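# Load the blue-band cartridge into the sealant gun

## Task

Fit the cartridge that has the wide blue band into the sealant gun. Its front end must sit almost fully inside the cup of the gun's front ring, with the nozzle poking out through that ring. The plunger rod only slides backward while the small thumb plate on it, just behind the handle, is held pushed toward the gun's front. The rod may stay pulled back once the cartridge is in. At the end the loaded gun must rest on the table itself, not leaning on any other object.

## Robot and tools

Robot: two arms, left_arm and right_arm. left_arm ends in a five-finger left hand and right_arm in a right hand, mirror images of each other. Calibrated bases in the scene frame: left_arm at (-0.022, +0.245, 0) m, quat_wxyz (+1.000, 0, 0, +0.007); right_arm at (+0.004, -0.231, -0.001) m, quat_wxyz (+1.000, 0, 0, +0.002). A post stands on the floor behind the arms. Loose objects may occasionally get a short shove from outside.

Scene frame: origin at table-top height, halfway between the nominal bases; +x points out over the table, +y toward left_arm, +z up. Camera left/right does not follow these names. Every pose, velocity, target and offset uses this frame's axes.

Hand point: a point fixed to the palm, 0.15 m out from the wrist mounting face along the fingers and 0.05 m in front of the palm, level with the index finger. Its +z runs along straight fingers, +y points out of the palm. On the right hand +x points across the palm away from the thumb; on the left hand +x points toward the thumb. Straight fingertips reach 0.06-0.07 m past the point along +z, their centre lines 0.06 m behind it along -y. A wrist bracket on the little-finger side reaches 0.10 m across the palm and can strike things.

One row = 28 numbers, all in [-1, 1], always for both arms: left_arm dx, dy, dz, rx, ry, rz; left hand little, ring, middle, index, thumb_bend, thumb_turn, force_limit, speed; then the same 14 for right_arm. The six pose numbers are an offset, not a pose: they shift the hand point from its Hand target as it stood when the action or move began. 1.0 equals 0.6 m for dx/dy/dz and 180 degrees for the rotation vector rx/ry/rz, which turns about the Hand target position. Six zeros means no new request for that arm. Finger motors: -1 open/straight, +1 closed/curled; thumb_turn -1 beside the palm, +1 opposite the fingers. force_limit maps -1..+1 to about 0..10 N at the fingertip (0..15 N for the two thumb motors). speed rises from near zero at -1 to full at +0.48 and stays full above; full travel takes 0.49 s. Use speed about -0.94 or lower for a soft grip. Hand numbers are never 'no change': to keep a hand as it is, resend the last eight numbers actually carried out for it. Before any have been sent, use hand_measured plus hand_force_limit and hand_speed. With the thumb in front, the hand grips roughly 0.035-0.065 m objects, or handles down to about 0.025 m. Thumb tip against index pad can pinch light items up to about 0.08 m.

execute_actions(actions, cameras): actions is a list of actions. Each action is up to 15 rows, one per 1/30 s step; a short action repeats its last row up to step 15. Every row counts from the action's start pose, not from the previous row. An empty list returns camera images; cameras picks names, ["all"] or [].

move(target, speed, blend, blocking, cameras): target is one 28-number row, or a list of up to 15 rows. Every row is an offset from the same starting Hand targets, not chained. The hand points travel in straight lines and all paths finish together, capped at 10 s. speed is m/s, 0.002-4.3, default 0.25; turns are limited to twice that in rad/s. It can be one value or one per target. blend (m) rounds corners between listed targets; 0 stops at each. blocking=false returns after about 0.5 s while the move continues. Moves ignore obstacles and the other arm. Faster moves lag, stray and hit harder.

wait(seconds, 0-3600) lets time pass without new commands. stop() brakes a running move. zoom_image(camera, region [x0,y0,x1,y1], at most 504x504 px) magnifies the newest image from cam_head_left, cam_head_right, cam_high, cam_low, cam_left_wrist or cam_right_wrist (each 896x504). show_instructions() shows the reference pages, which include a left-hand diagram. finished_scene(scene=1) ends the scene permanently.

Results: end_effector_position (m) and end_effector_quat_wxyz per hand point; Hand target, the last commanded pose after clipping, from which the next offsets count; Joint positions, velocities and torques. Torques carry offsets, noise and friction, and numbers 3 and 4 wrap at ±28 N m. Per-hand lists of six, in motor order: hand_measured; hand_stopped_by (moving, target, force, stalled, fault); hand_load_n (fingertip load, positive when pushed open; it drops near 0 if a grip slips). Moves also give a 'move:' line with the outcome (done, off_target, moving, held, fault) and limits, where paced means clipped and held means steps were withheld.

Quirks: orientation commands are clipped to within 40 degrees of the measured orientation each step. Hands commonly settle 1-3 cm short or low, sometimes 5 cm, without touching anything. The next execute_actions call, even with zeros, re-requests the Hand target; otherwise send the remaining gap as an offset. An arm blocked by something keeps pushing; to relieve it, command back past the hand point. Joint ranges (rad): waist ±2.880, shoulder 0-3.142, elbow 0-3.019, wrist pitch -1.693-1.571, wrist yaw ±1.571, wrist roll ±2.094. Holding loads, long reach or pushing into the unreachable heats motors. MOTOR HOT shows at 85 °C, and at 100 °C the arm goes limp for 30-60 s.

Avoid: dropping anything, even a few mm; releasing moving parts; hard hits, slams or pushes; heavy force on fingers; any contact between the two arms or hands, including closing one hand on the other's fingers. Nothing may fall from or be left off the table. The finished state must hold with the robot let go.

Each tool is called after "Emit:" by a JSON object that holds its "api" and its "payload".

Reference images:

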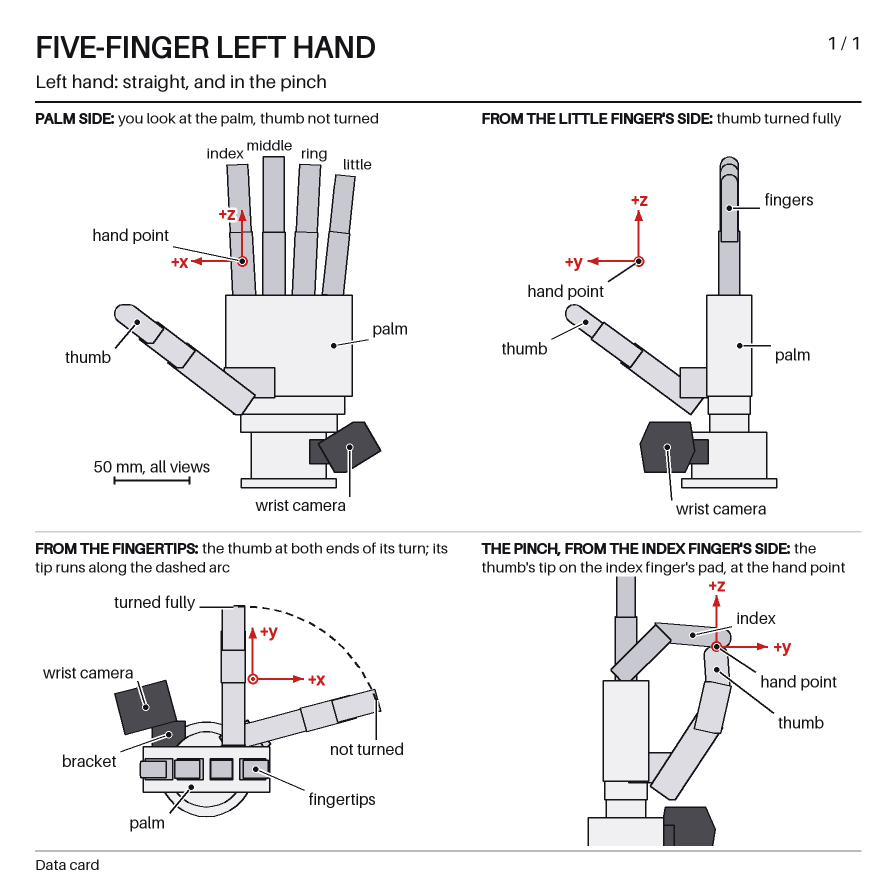

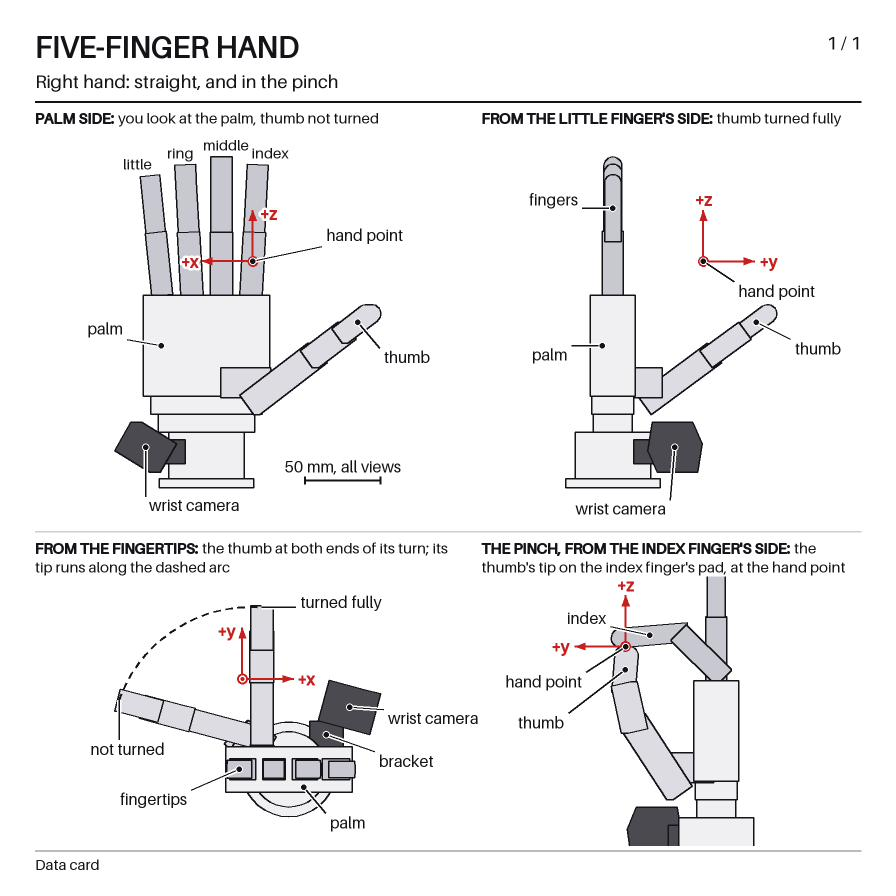

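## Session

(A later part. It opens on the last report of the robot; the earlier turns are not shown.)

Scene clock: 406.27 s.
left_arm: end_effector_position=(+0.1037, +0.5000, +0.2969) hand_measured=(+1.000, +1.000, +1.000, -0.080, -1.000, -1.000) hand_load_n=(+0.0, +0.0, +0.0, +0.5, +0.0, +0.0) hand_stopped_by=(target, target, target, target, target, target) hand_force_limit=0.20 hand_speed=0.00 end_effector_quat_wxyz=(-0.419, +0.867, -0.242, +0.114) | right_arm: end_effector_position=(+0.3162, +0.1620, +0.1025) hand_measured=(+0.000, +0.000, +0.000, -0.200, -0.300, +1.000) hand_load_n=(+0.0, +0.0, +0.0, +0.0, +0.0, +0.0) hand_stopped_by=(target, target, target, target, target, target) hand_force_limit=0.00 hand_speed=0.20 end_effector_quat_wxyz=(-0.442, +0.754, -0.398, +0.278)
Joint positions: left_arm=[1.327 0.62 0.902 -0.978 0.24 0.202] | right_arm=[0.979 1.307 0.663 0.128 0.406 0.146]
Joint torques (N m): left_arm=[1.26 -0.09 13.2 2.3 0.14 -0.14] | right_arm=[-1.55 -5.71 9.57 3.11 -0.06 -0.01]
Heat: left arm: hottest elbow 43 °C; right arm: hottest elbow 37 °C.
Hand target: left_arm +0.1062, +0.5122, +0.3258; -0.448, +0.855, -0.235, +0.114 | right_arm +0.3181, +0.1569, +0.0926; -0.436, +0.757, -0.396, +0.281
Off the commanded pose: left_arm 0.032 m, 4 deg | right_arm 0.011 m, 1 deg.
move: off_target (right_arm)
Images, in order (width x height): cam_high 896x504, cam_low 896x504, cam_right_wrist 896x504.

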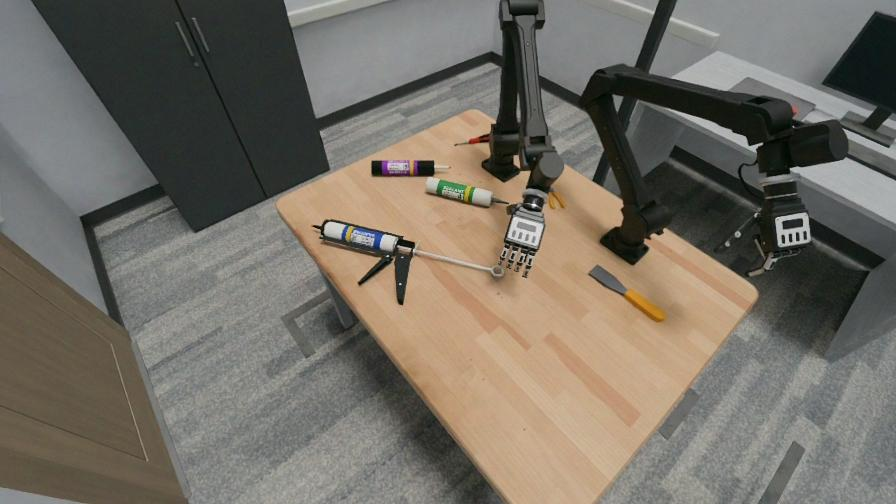

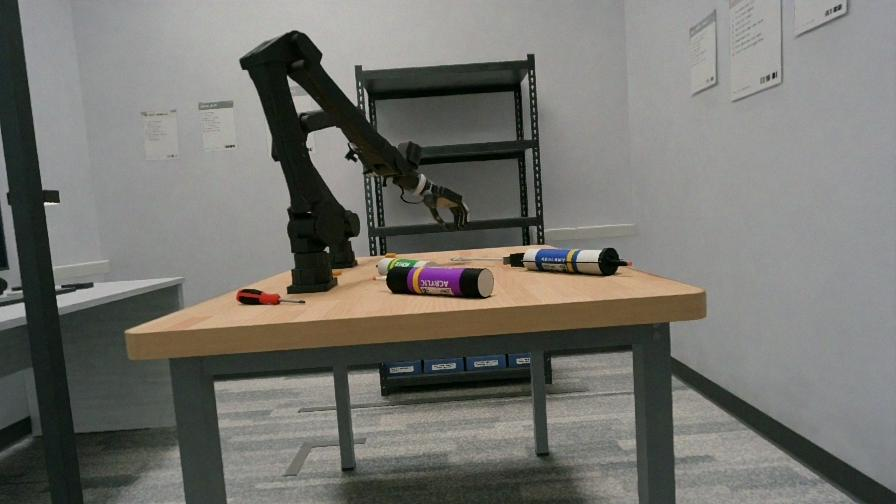

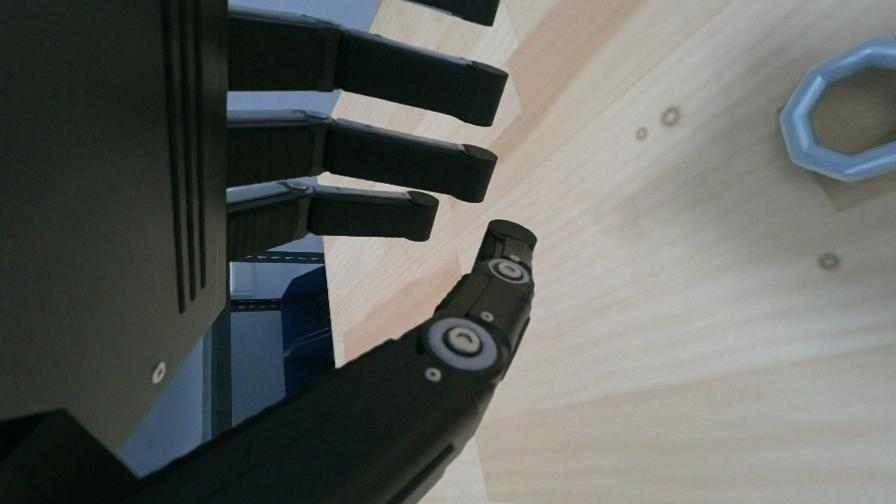

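Emit:
{"api": "move", "payload": {"target": [0,0,0,0,0,0,1,1,1,-0.08,-1,-1,0.2,0,-0.0118,0.0185,-0.085,0,0,0,0,0,0,-0.2,-0.3,1,0.0,0.2], "speed": 0.1, "cameras": ["cam_low","cam_high","cam_right_wrist"]}}

Emit:
{"api": "zoom_image", "payload": {"camera": "cam_high", "region": [460, 220, 560, 300]}}

Emit:
{"api": "zoom_image", "payload": {"camera": "cam_low", "region": [400, 200, 520, 280]}}

Scene clock: 407.77 s.
left_arm: end_effector_position=(+0.1037, +0.5000, +0.2969) hand_measured=(+1.000, +1.000, +1.000, -0.080, -1.000, -1.000) hand_load_n=(+0.0, +0.0, +0.0, +0.0, -0.5, -0.5) hand_stopped_by=(target, target, target, target, target, target) hand_force_limit=0.20 hand_speed=0.00 end_effector_quat_wxyz=(-0.419, +0.867, -0.242, +0.114) | right_arm: end_effector_position=(+0.3155, +0.1672, +0.0491) hand_measured=(+0.000, +0.000, +0.000, -0.200, -0.300, +1.000) hand_load_n=(+0.0, +0.0, +0.0, +0.0, +0.0, +0.0) hand_stopped_by=(target, target, target, target, target, target) hand_force_limit=0.00 hand_speed=0.20 end_effector_quat_wxyz=(-0.437, +0.756, -0.397, +0.284)
Joint positions: left_arm=[1.327 0.62 0.902 -0.978 0.24 0.202] | right_arm=[0.994 1.447 0.616 0.305 0.429 0.145]
Joint torques (N m): left_arm=[0.91 -0.09 12.96 2.35 0.12 -0.14] | right_arm=[-0.03 -6.53 8.61 3.14 0.17 0.18]
Heat: left arm: hottest elbow 43 °C; right arm: hottest elbow 37 °C.
Hand target: left_arm +0.1062, +0.5122, +0.3258; -0.448, +0.855, -0.235, +0.114 | right_arm +0.3110, +0.1682, +0.0418; -0.436, +0.757, -0.396, +0.281
Off the commanded pose: left_arm 0.032 m, 4 deg | right_arm 0.009 m, 0 deg.
move: done
Images, in order (width x height): cam_high 896x504, cam_low 896x504, cam_right_wrist 896x504.

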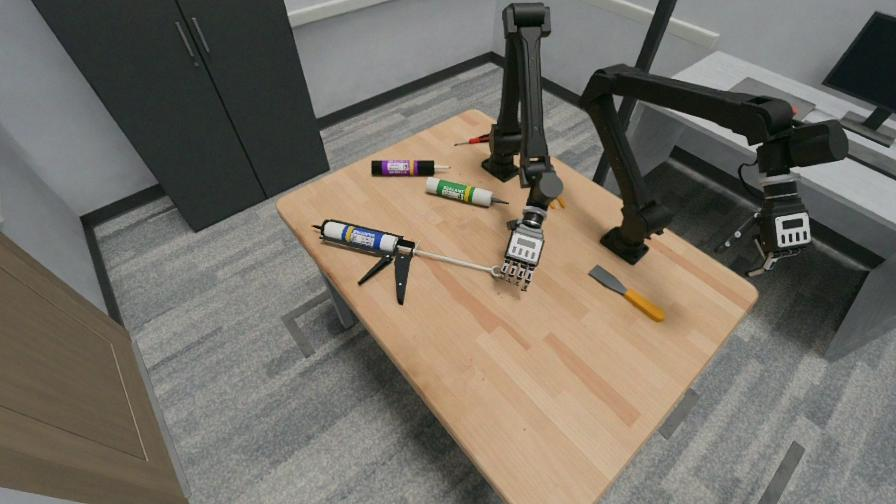

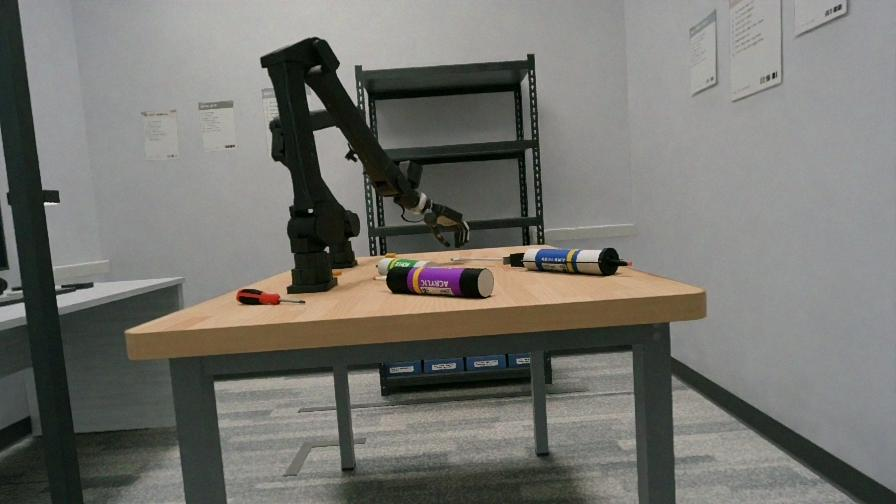

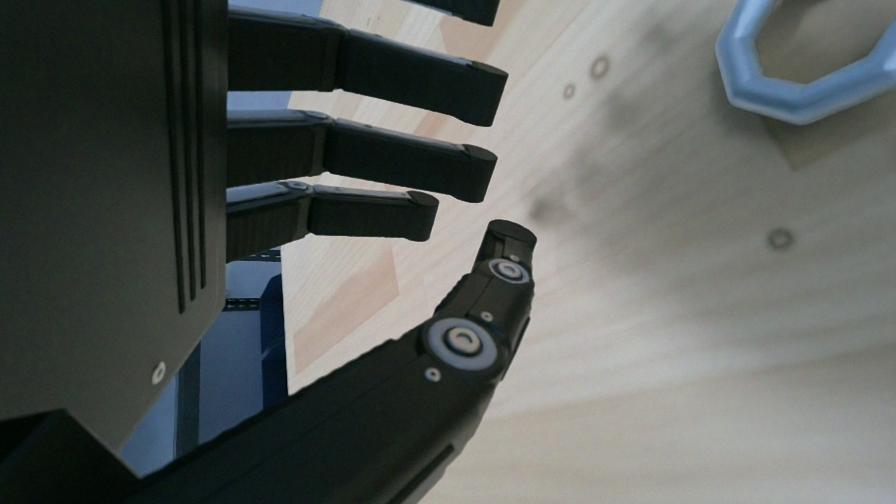

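Scaled by 5.040 from the camera's image (finer frame: 1280x720).

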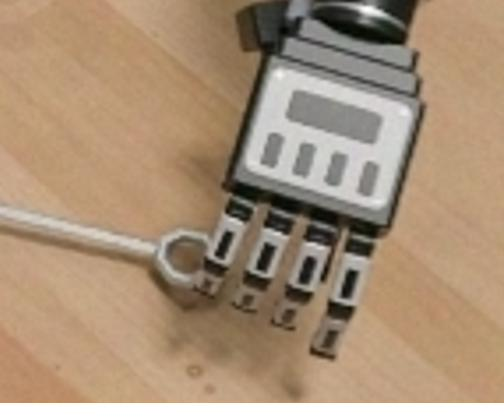

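Scaled by 4.200 from the camera's image (finer frame: 1280x720).

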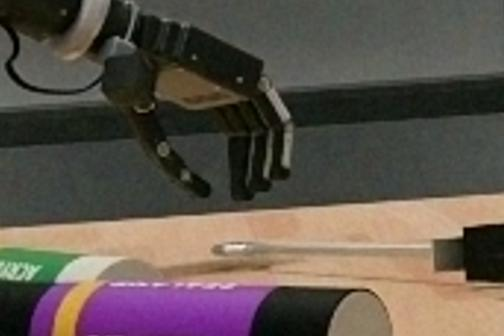

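Emit:
{"api": "move", "payload": {"target": [0,0,0,0,0,0,1,1,1,-0.08,-1,-1,0.2,0,-0.054,-0.0275,-0.02,0,0,0,0,0,0,-0.2,-0.3,1,0.0,0.2], "speed": 0.08, "cameras": ["cam_low","cam_high","cam_right_wrist"]}}

Emit:
{"api": "zoom_image", "payload": {"camera": "cam_high", "region": [460, 220, 560, 300]}}

Emit:
{"api": "zoom_image", "payload": {"camera": "cam_low", "region": [400, 200, 520, 280]}}

Scene clock: 409.20 s.
left_arm: end_effector_position=(+0.1037, +0.5000, +0.2969) hand_measured=(+1.000, +1.000, +1.000, -0.080, -1.000, -1.000) hand_load_n=(+0.0, +0.0, +0.0, +0.0, +0.0, +0.0) hand_stopped_by=(target, target, target, target, target, target) hand_force_limit=0.20 hand_speed=0.00 end_effector_quat_wxyz=(-0.419, +0.867, -0.242, +0.114) | right_arm: end_effector_position=(+0.2826, +0.1495, +0.0256) hand_measured=(+0.000, +0.000, +0.000, -0.200, -0.300, +1.000) hand_load_n=(+0.0, +0.0, +0.0, +0.0, +0.0, +0.0) hand_stopped_by=(target, target, target, target, target, target) hand_force_limit=0.00 hand_speed=0.20 end_effector_quat_wxyz=(-0.426, +0.763, -0.394, +0.284)
Joint positions: left_arm=[1.327 0.62 0.902 -0.978 0.24 0.202] | right_arm=[1.049 1.433 0.528 0.34 0.476 0.171]
Joint torques (N m): left_arm=[1.38 0.03 13.05 2.37 0.11 -0.1] | right_arm=[-0.03 -7.53 7.84 3.06 0.21 0.24]
Heat: left arm: hottest elbow 43 °C; right arm: hottest elbow 36 °C.
Hand target: left_arm +0.1062, +0.5122, +0.3258; -0.448, +0.855, -0.235, +0.114 | right_arm +0.2785, +0.1515, +0.0296; -0.436, +0.757, -0.396, +0.281
Off the commanded pose: left_arm 0.032 m, 4 deg | right_arm 0.006 m, 1 deg.
move: done
Images, in order (width x height): cam_high 896x504, cam_low 896x504, cam_right_wrist 896x504.

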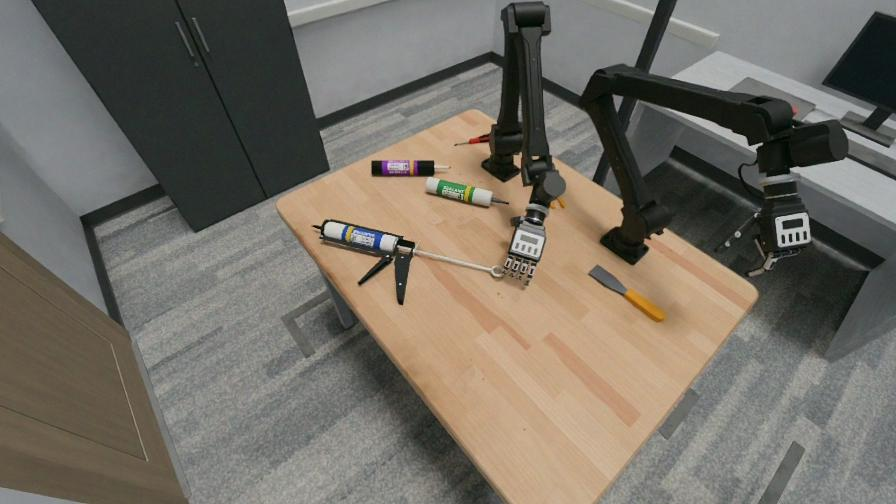

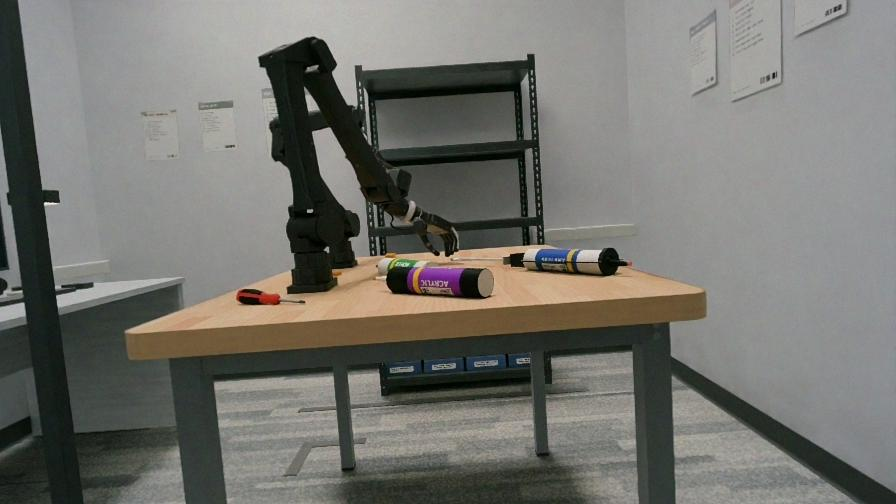

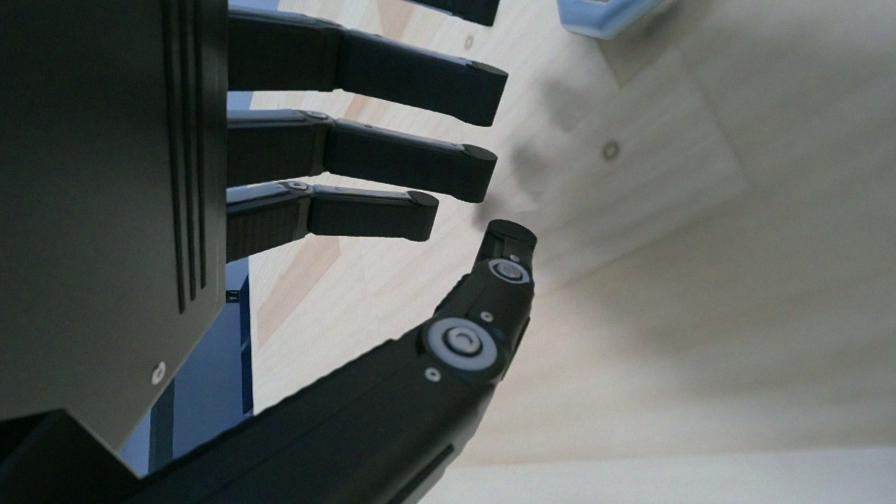

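Scaled by 5.040 from the camera's image (finer frame: 1280x720).

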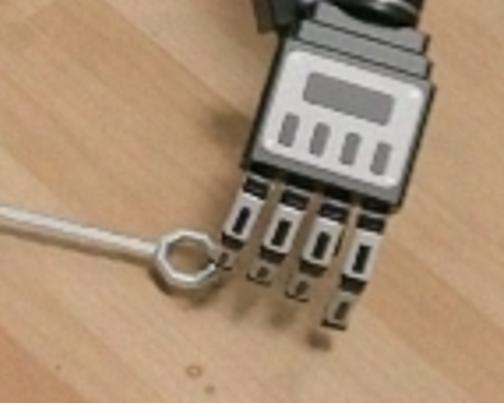

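Scaled by 4.200 from the camera's image (finer frame: 1280x720).

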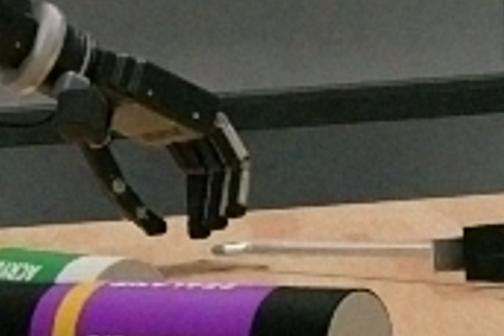

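Emit:
{"api": "move", "payload": {"target": [0,0,0,0,0,0,1,1,1,-0.08,-1,-1,0.2,0,-0.0167,-0.005,-0.0327,0,0,0,0,0,0,-0.2,-0.3,1,0.0,0.2], "speed": 0.05, "cameras": ["cam_low","cam_high","cam_right_wrist"]}}

Emit:
{"api": "zoom_image", "payload": {"camera": "cam_high", "region": [460, 220, 560, 300]}}

Emit:
{"api": "zoom_image", "payload": {"camera": "cam_low", "region": [400, 200, 520, 280]}}

Scene clock: 410.50 s.
left_arm: end_effector_position=(+0.1037, +0.5000, +0.2969) hand_measured=(+1.000, +1.000, +1.000, -0.080, -1.000, -1.000) hand_load_n=(+0.0, +0.0, +0.0, +0.0, +0.0, +0.0) hand_stopped_by=(target, target, target, target, target, target) hand_force_limit=0.20 hand_speed=0.00 end_effector_quat_wxyz=(-0.419, +0.867, -0.242, +0.114) | right_arm: end_effector_position=(+0.2737, +0.1488, +0.0172) hand_measured=(+0.000, +0.000, +0.000, -0.200, -0.300, +1.000) hand_load_n=(+0.0, +0.0, +0.0, +0.0, +0.0, +0.0) hand_stopped_by=(target, target, target, target, target, target) hand_force_limit=0.00 hand_speed=0.20 end_effector_quat_wxyz=(-0.437, +0.756, -0.395, +0.285)
Joint positions: left_arm=[1.327 0.62 0.902 -0.978 0.24 0.202] | right_arm=[1.072 1.452 0.493 0.415 0.496 0.185]
Joint torques (N m): left_arm=[1.2 0.26 13.03 2.15 0.12 -0.18] | right_arm=[-0.03 -5.6 7.46 3.07 0.21 0.24]
Heat: left arm: hottest elbow 43 °C; right arm: hottest elbow 36 °C.
Hand target: left_arm +0.1062, +0.5122, +0.3258; -0.448, +0.855, -0.235, +0.114 | right_arm +0.2685, +0.1486, +0.0101; -0.436, +0.757, -0.396, +0.281
Off the commanded pose: left_arm 0.032 m, 4 deg | right_arm 0.009 m, 0 deg.
move: done
Images, in order (width x height): cam_high 896x504, cam_low 896x504, cam_right_wrist 896x504.

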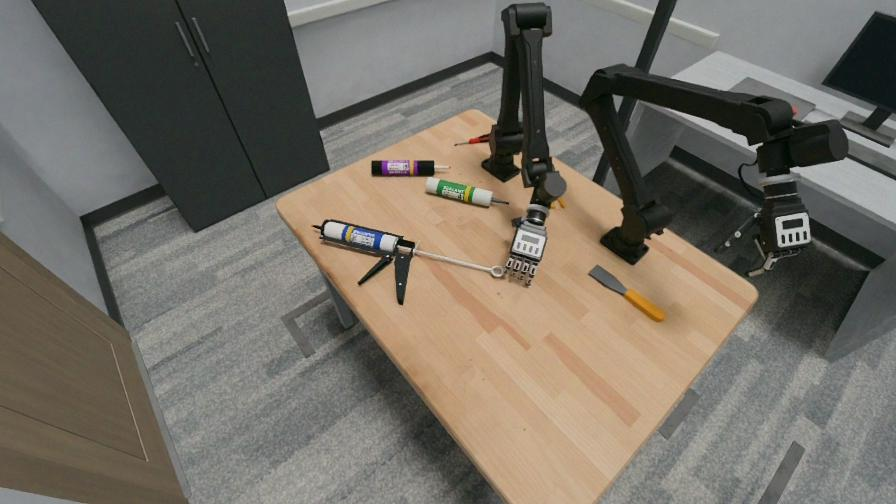

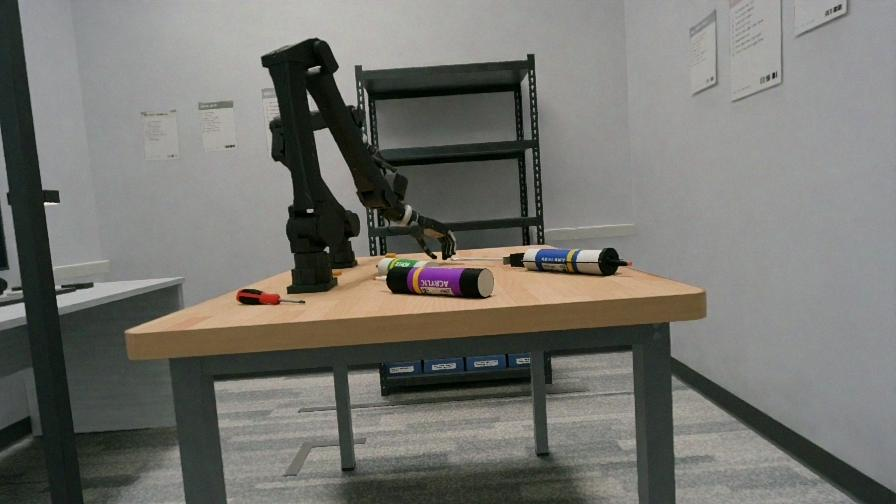

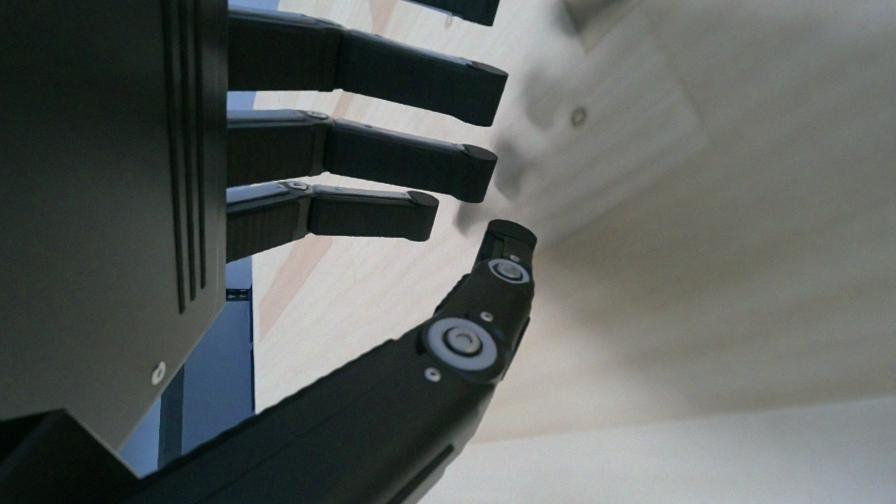

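Scaled by 5.040 from the camera's image (finer frame: 1280x720).

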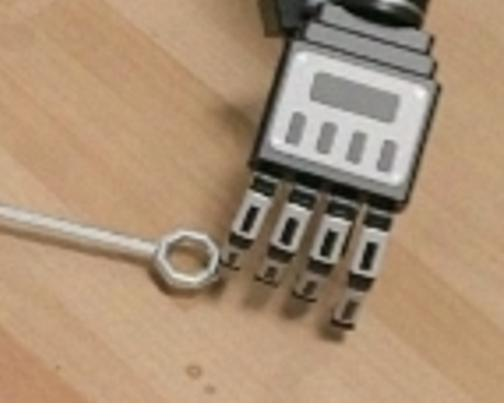

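Scaled by 4.200 from the camera's image (finer frame: 1280x720).

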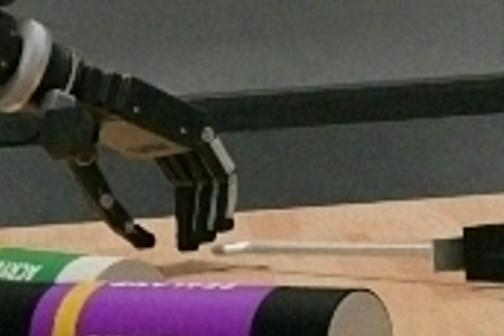

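Emit:
{"api": "move", "payload": {"target": [0,0,0,0,0,0,1,1,1,-0.08,-1,-1,0.2,0,-0.0,0.0,-0.022,0,0,0,0,0,0,-0.2,-0.3,1,0.0,0.2], "speed": 0.05, "cameras": ["cam_low","cam_high"]}}

Emit:
{"api": "zoom_image", "payload": {"camera": "cam_high", "region": [460, 220, 560, 300]}}

Emit:
{"api": "zoom_image", "payload": {"camera": "cam_low", "region": [430, 230, 490, 280]}}

Scene clock: 411.60 s.
left_arm: end_effector_position=(+0.1037, +0.5000, +0.2969) hand_measured=(+1.000, +1.000, +1.000, -0.080, -1.000, -1.000) hand_load_n=(+0.0, +0.5, +0.0, +0.0, +0.0, +0.0) hand_stopped_by=(target, target, target, target, target, target) hand_force_limit=0.20 hand_speed=0.00 end_effector_quat_wxyz=(-0.419, +0.867, -0.242, +0.114) | right_arm: end_effector_position=(+0.2753, +0.1512, +0.0085) hand_measured=(+0.000, +0.000, +0.000, -0.200, -0.300, +1.000) hand_load_n=(+0.5, +0.0, -0.5, +0.0, +0.0, +0.0) hand_stopped_by=(target, target, target, target, target, target) hand_force_limit=0.00 hand_speed=0.20 end_effector_quat_wxyz=(-0.442, +0.753, -0.396, +0.285)
Joint positions: left_arm=[1.327 0.62 0.902 -0.978 0.24 0.202] | right_arm=[1.072 1.493 0.487 0.473 0.498 0.186]
Joint torques (N m): left_arm=[1.67 -0.38 13.08 2.43 0.16 -0.12] | right_arm=[-0.03 -5.42 6.79 2.93 0.13 0.22]
Heat: left arm: hottest elbow 43 °C; right arm: hottest elbow 36 °C.
Hand target: left_arm +0.1062, +0.5122, +0.3258; -0.448, +0.855, -0.235, +0.114 | right_arm +0.2686, +0.1485, -0.0031; -0.436, +0.757, -0.396, +0.281
Off the commanded pose: left_arm 0.032 m, 4 deg | right_arm 0.014 m, 1 deg.
move: off_target (right_arm)
Images, in order (width x height): cam_high 896x504, cam_low 896x504.

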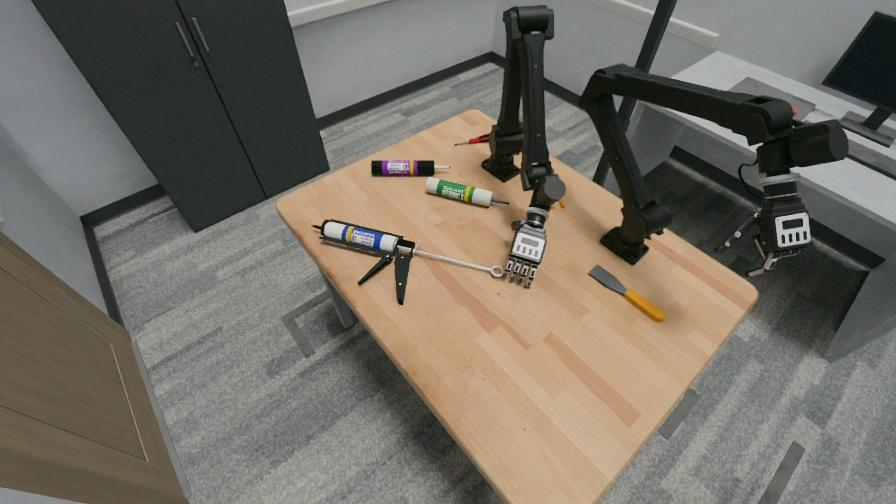

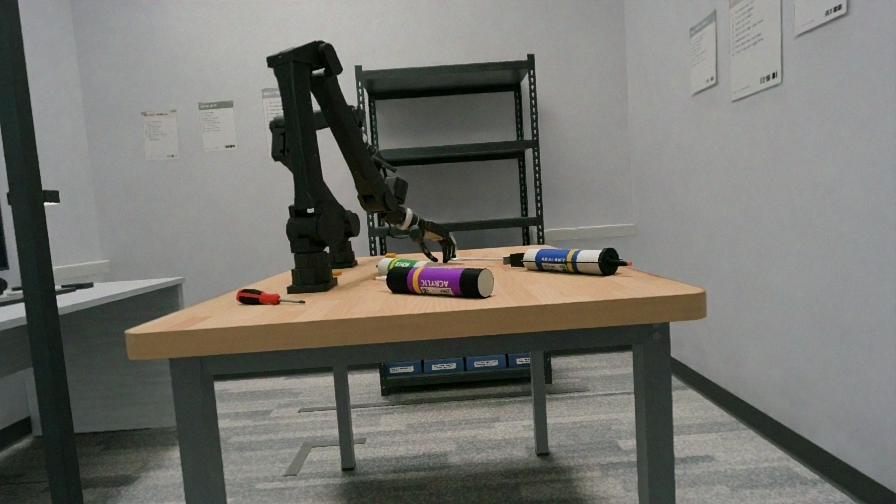

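Scaled by 5.040 from the camera's image (finer frame: 1280x720).

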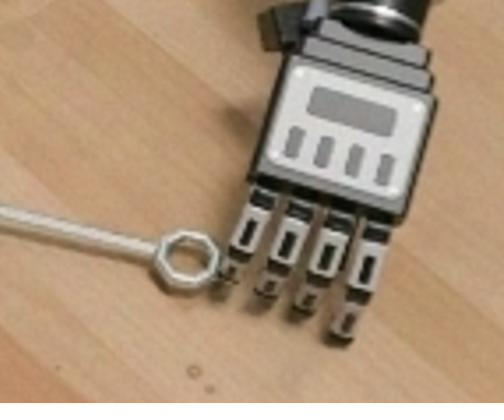

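Scaled by 8.400 from the camera's image (finer frame: 1280x720).

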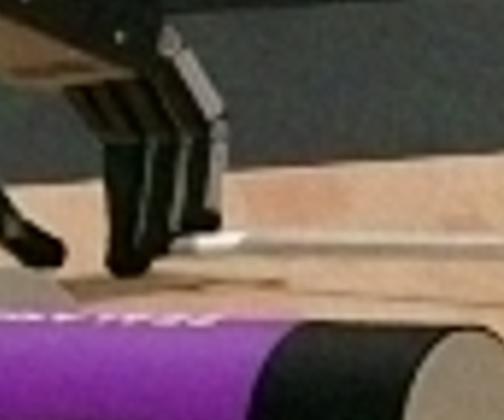

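Emit:
{"api": "move", "payload": {"target": [0,0,0,0,0,0,1,1,1,-0.08,-1,-1,0.2,0,-0.003,0.0,-0.015,0,0,0,0,0,0,-0.2,-0.3,1,0.0,0.2], "speed": 0.05, "cameras": ["cam_low","cam_high"]}}

Emit:
{"api": "zoom_image", "payload": {"camera": "cam_low", "region": [430, 230, 490, 280]}}

Emit:
{"api": "zoom_image", "payload": {"camera": "cam_high", "region": [480, 250, 520, 290]}}

Scene clock: 413.43 s.
left_arm: end_effector_position=(+0.1037, +0.5000, +0.2969) hand_measured=(+1.000, +1.000, +1.000, -0.080, -1.000, -1.000) hand_load_n=(+0.0, +0.0, +0.0, +0.0, +0.0, +0.0) hand_stopped_by=(target, target, target, target, target, target) hand_force_limit=0.20 hand_speed=0.00 end_effector_quat_wxyz=(-0.419, +0.867, -0.242, +0.114) | right_arm: end_effector_position=(+0.2764, +0.1548, +0.0078) hand_measured=(+0.000, +0.000, +0.000, -0.200, -0.300, +1.000) hand_load_n=(+0.0, +0.0, -1.5, +0.0, +0.0, +0.0) hand_stopped_by=(target, target, target, target, target, target) hand_force_limit=0.00 hand_speed=0.20 end_effector_quat_wxyz=(-0.451, +0.746, -0.397, +0.287)
Joint positions: left_arm=[1.327 0.62 0.902 -0.978 0.24 0.202] | right_arm=[1.076 1.512 0.483 0.518 0.504 0.187]
Joint torques (N m): left_arm=[1.44 0.03 12.97 2.24 0.08 -0.19] | right_arm=[0.03 -4.84 6.24 2.58 0.04 0.24]
Heat: left arm: hottest elbow 43 °C; right arm: hottest elbow 36 °C.
Hand target: left_arm +0.1062, +0.5122, +0.3258; -0.448, +0.855, -0.235, +0.114 | right_arm +0.2667, +0.1485, -0.0121; -0.436, +0.757, -0.396, +0.281
Off the commanded pose: left_arm 0.032 m, 4 deg | right_arm 0.023 m, 2 deg.
move: off_target (right_arm)
Images, in order (width x height): cam_high 896x504, cam_low 896x504.

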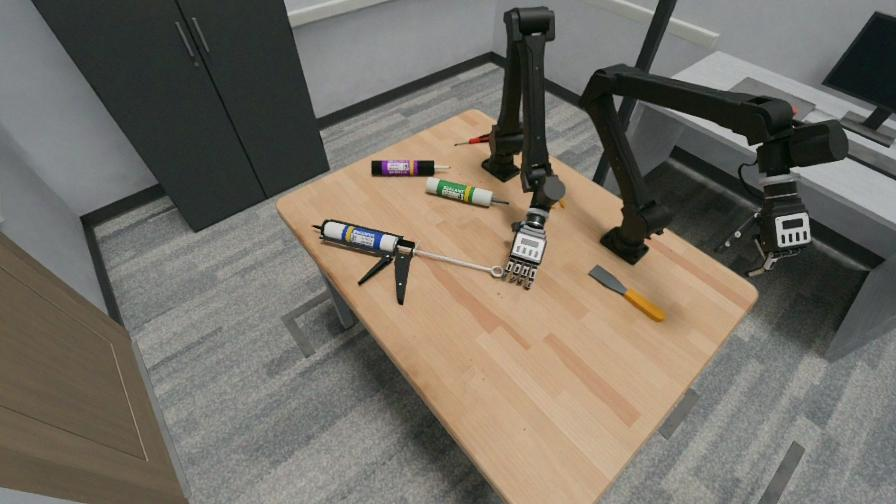

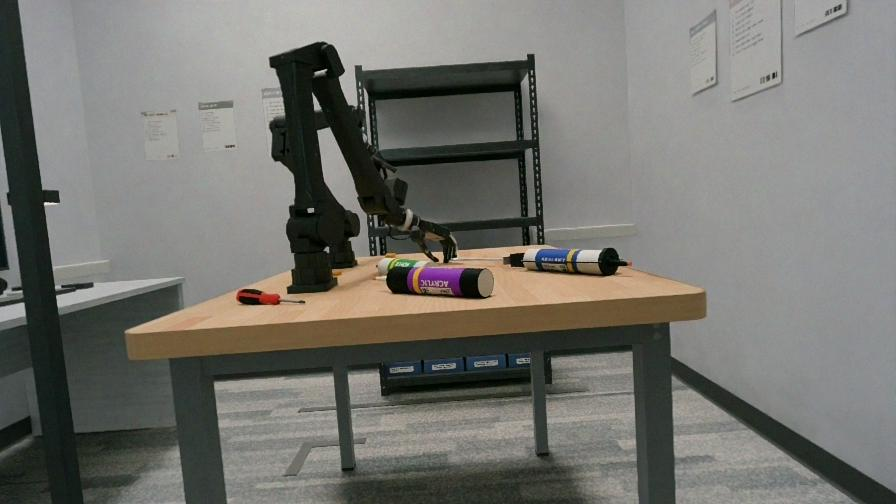

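Scaled by 8.400 from the camera's image (finer frame: 1280x720).

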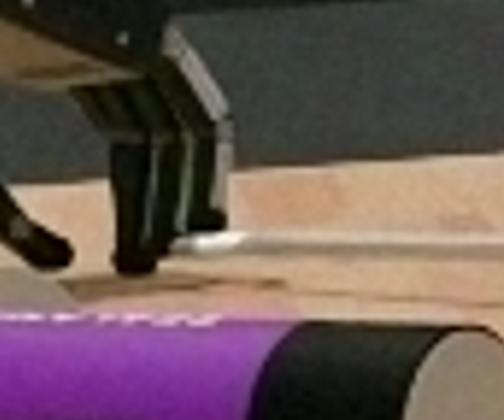

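Scaled by 12.600 from the camera's image (finer frame: 1280x720).

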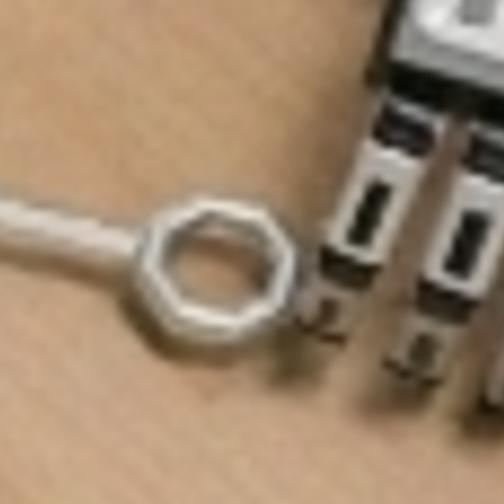

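Emit:
{"api": "move", "payload": {"target": [[0,0,0,0,0,0,1,1,1,-0.08,-1,-1,0.2,0,0.0,0.0,0.045,0,0,0,0,0.7,0.7,0.7,-1,-1,0.0,0.3],[0,0,0,0,0,0,1,1,1,-0.08,-1,-1,0.2,0,0.0,0.0,0.0,0,0,0,0,0.7,0.7,0.7,-1,-1,0.0,0.3]], "speed": 0.06, "cameras": ["cam_low","cam_high"]}}

Emit:
{"api": "zoom_image", "payload": {"camera": "cam_low", "region": [430, 230, 490, 280]}}

Emit:
{"api": "zoom_image", "payload": {"camera": "cam_high", "region": [480, 250, 520, 290]}}

Scene clock: 415.83 s.
left_arm: end_effector_position=(+0.1037, +0.5000, +0.2969) hand_measured=(+1.000, +1.000, +1.000, -0.080, -1.000, -1.000) hand_load_n=(+0.0, +0.0, +0.0, +0.0, +0.0, +0.0) hand_stopped_by=(target, target, target, target, target, target) hand_force_limit=0.20 hand_speed=0.00 end_effector_quat_wxyz=(-0.419, +0.867, -0.242, +0.114) | right_arm: end_effector_position=(+0.2721, +0.1492, -0.0050) hand_measured=(+0.000, +0.700, +0.700, +0.700, -1.000, -1.000) hand_load_n=(+0.0, +0.5, +0.0, +0.0, -0.5, -0.5) hand_stopped_by=(target, target, target, target, target, target) hand_force_limit=0.00 hand_speed=0.30 end_effector_quat_wxyz=(-0.437, +0.755, -0.396, +0.285)
Joint positions: left_arm=[1.327 0.62 0.902 -0.978 0.24 0.202] | right_arm=[1.078 1.531 0.477 0.508 0.503 0.19]
Joint torques (N m): left_arm=[0.5 0.79 13.2 2.3 0.11 -0.17] | right_arm=[-0.09 -5.95 6.68 3.06 0.07 0.22]
Heat: left arm: hottest elbow 43 °C; right arm: hottest elbow 36 °C.
Hand target: left_arm +0.1062, +0.5122, +0.3258; -0.448, +0.855, -0.235, +0.114 | right_arm +0.2668, +0.1487, -0.0120; -0.436, +0.757, -0.396, +0.281
Off the commanded pose: left_arm 0.032 m, 4 deg | right_arm 0.009 m, 1 deg.
move: done
Images, in order (width x height): cam_high 896x504, cam_low 896x504.

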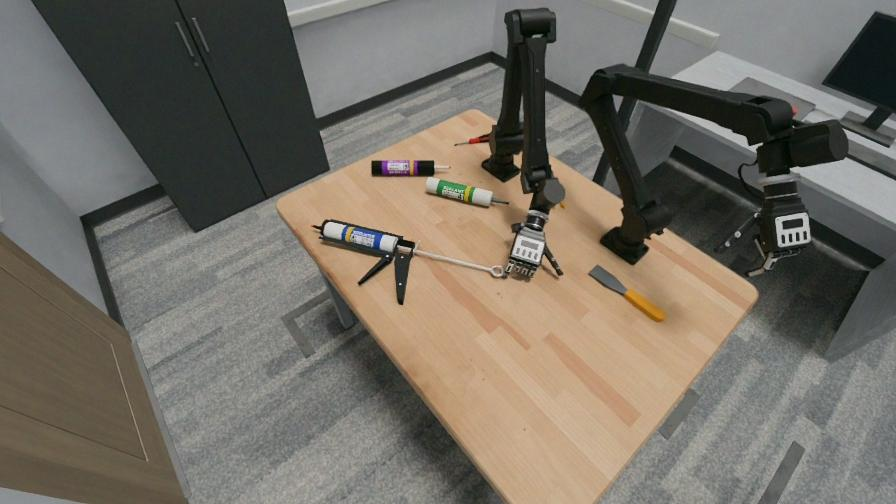

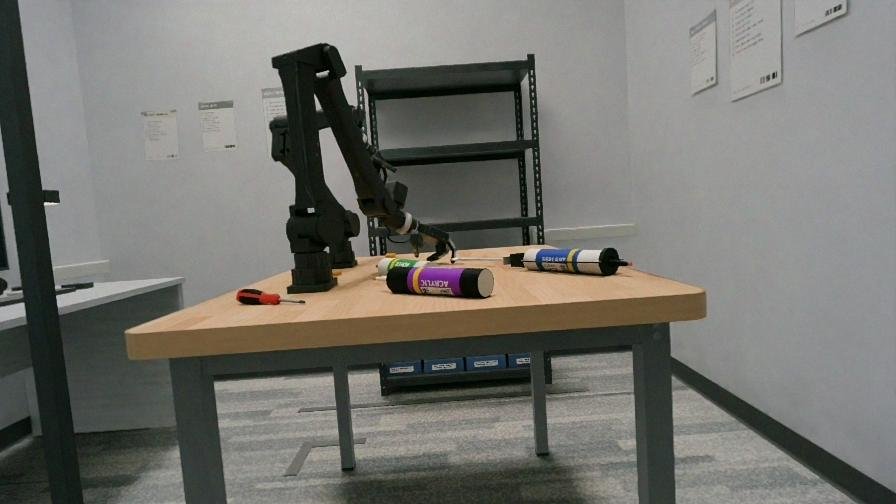

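Scaled by 8.400 from the camera's image (finer frame: 1280x720).

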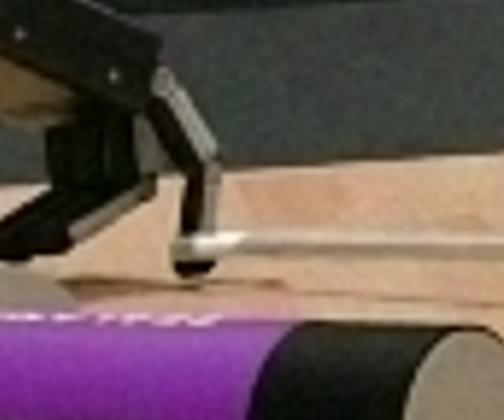

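Scaled by 12.600 from the camera's image (finer frame: 1280x720).

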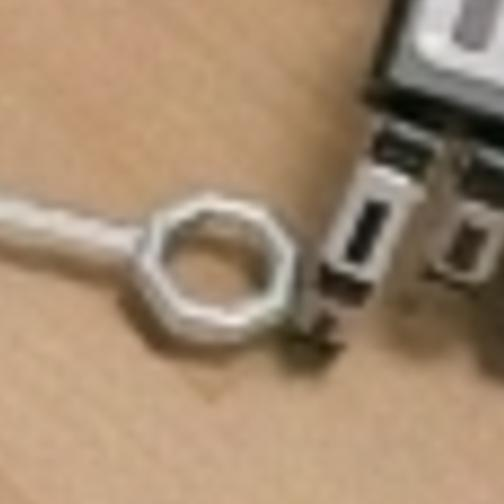

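Emit:
{"api": "move", "payload": {"target": [0,0,0,0,0,0,1,1,1,-0.08,-1,-1,0.2,0,0.0085,-0.0245,0,0,0,0,0,0.7,0.7,0.7,-1,-1,0.0,0.3], "speed": 0.03, "cameras": ["cam_low","cam_high"]}}

Emit:
{"api": "zoom_image", "payload": {"camera": "cam_low", "region": [430, 230, 490, 280]}}

Emit:
{"api": "zoom_image", "payload": {"camera": "cam_high", "region": [480, 250, 520, 290]}}

Scene clock: 417.00 s.
left_arm: end_effector_position=(+0.1037, +0.5000, +0.2969) hand_measured=(+1.000, +1.000, +1.000, -0.080, -1.000, -1.000) hand_load_n=(+0.0, +0.0, +0.0, +0.0, +0.0, +0.0) hand_stopped_by=(target, target, target, target, target, target) hand_force_limit=0.20 hand_speed=0.00 end_effector_quat_wxyz=(-0.419, +0.867, -0.242, +0.114) | right_arm: end_effector_position=(+0.2705, +0.1473, -0.0055) hand_measured=(+0.000, +0.700, +0.700, +0.700, -1.000, -1.000) hand_load_n=(+0.0, +0.0, +0.0, +0.0, +0.0, -0.5) hand_stopped_by=(target, target, target, target, target, target) hand_force_limit=0.00 hand_speed=0.30 end_effector_quat_wxyz=(-0.446, +0.754, -0.395, +0.276)
Joint positions: left_arm=[1.327 0.62 0.902 -0.978 0.24 0.202] | right_arm=[1.067 1.529 0.458 0.541 0.473 0.19]
Joint torques (N m): left_arm=[0.97 0.09 13.11 2.41 0.12 -0.14] | right_arm=[-2.08 -7 5.56 2.5 0.05 0.03]
Heat: left arm: hottest elbow 43 °C; right arm: hottest elbow 36 °C.
Hand target: left_arm +0.1062, +0.5122, +0.3258; -0.448, +0.855, -0.235, +0.114 | right_arm +0.2719, +0.1340, -0.0120; -0.436, +0.757, -0.396, +0.281
Off the commanded pose: left_arm 0.032 m, 4 deg | right_arm 0.015 m, 1 deg.
move: off_target (right_arm)
Images, in order (width x height): cam_high 896x504, cam_low 896x504.

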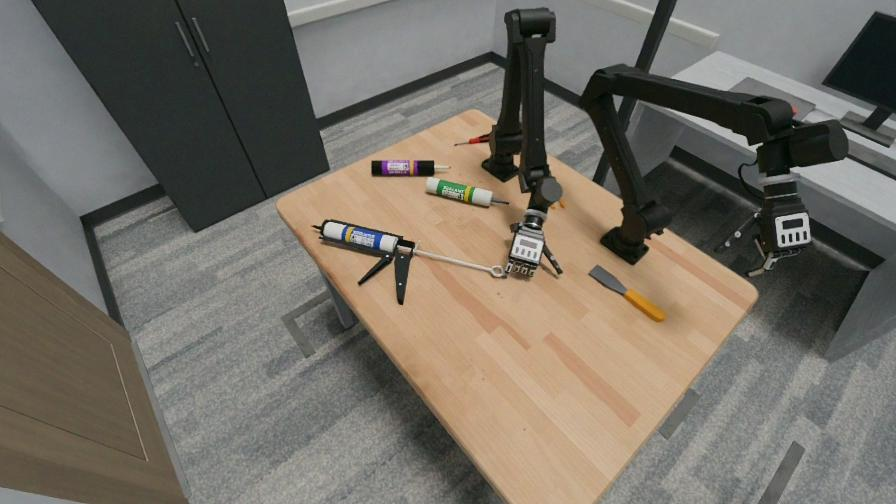

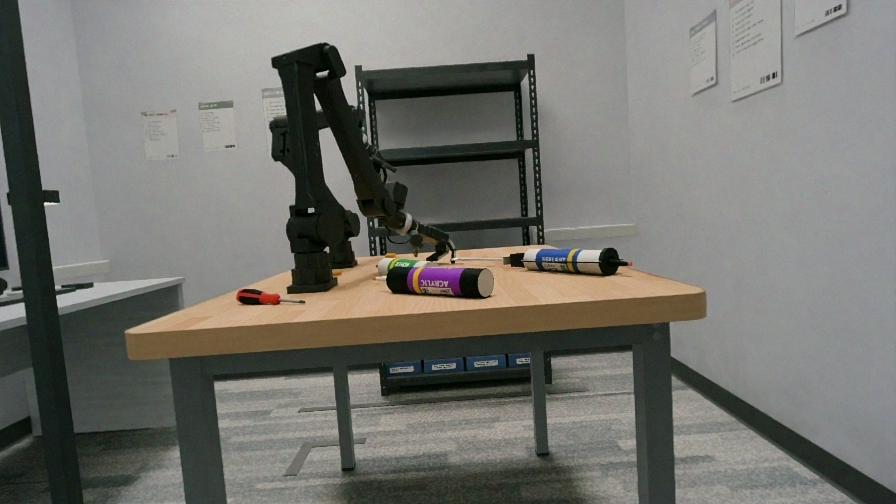

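Scaled by 8.400 from the camera's image (finer frame: 1280x720).

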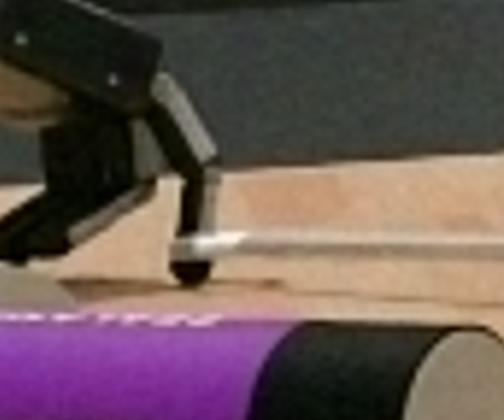

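Scaled by 12.600 from the camera's image (finer frame: 1280x720).

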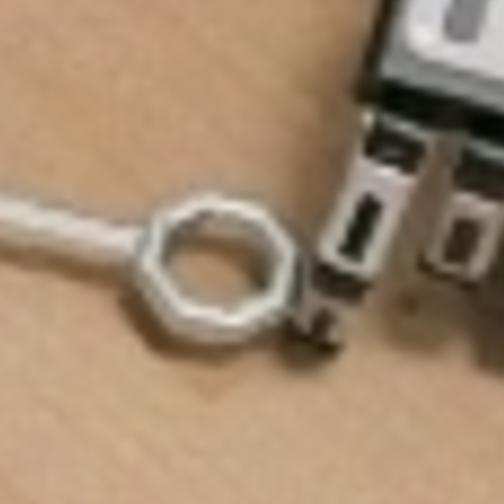

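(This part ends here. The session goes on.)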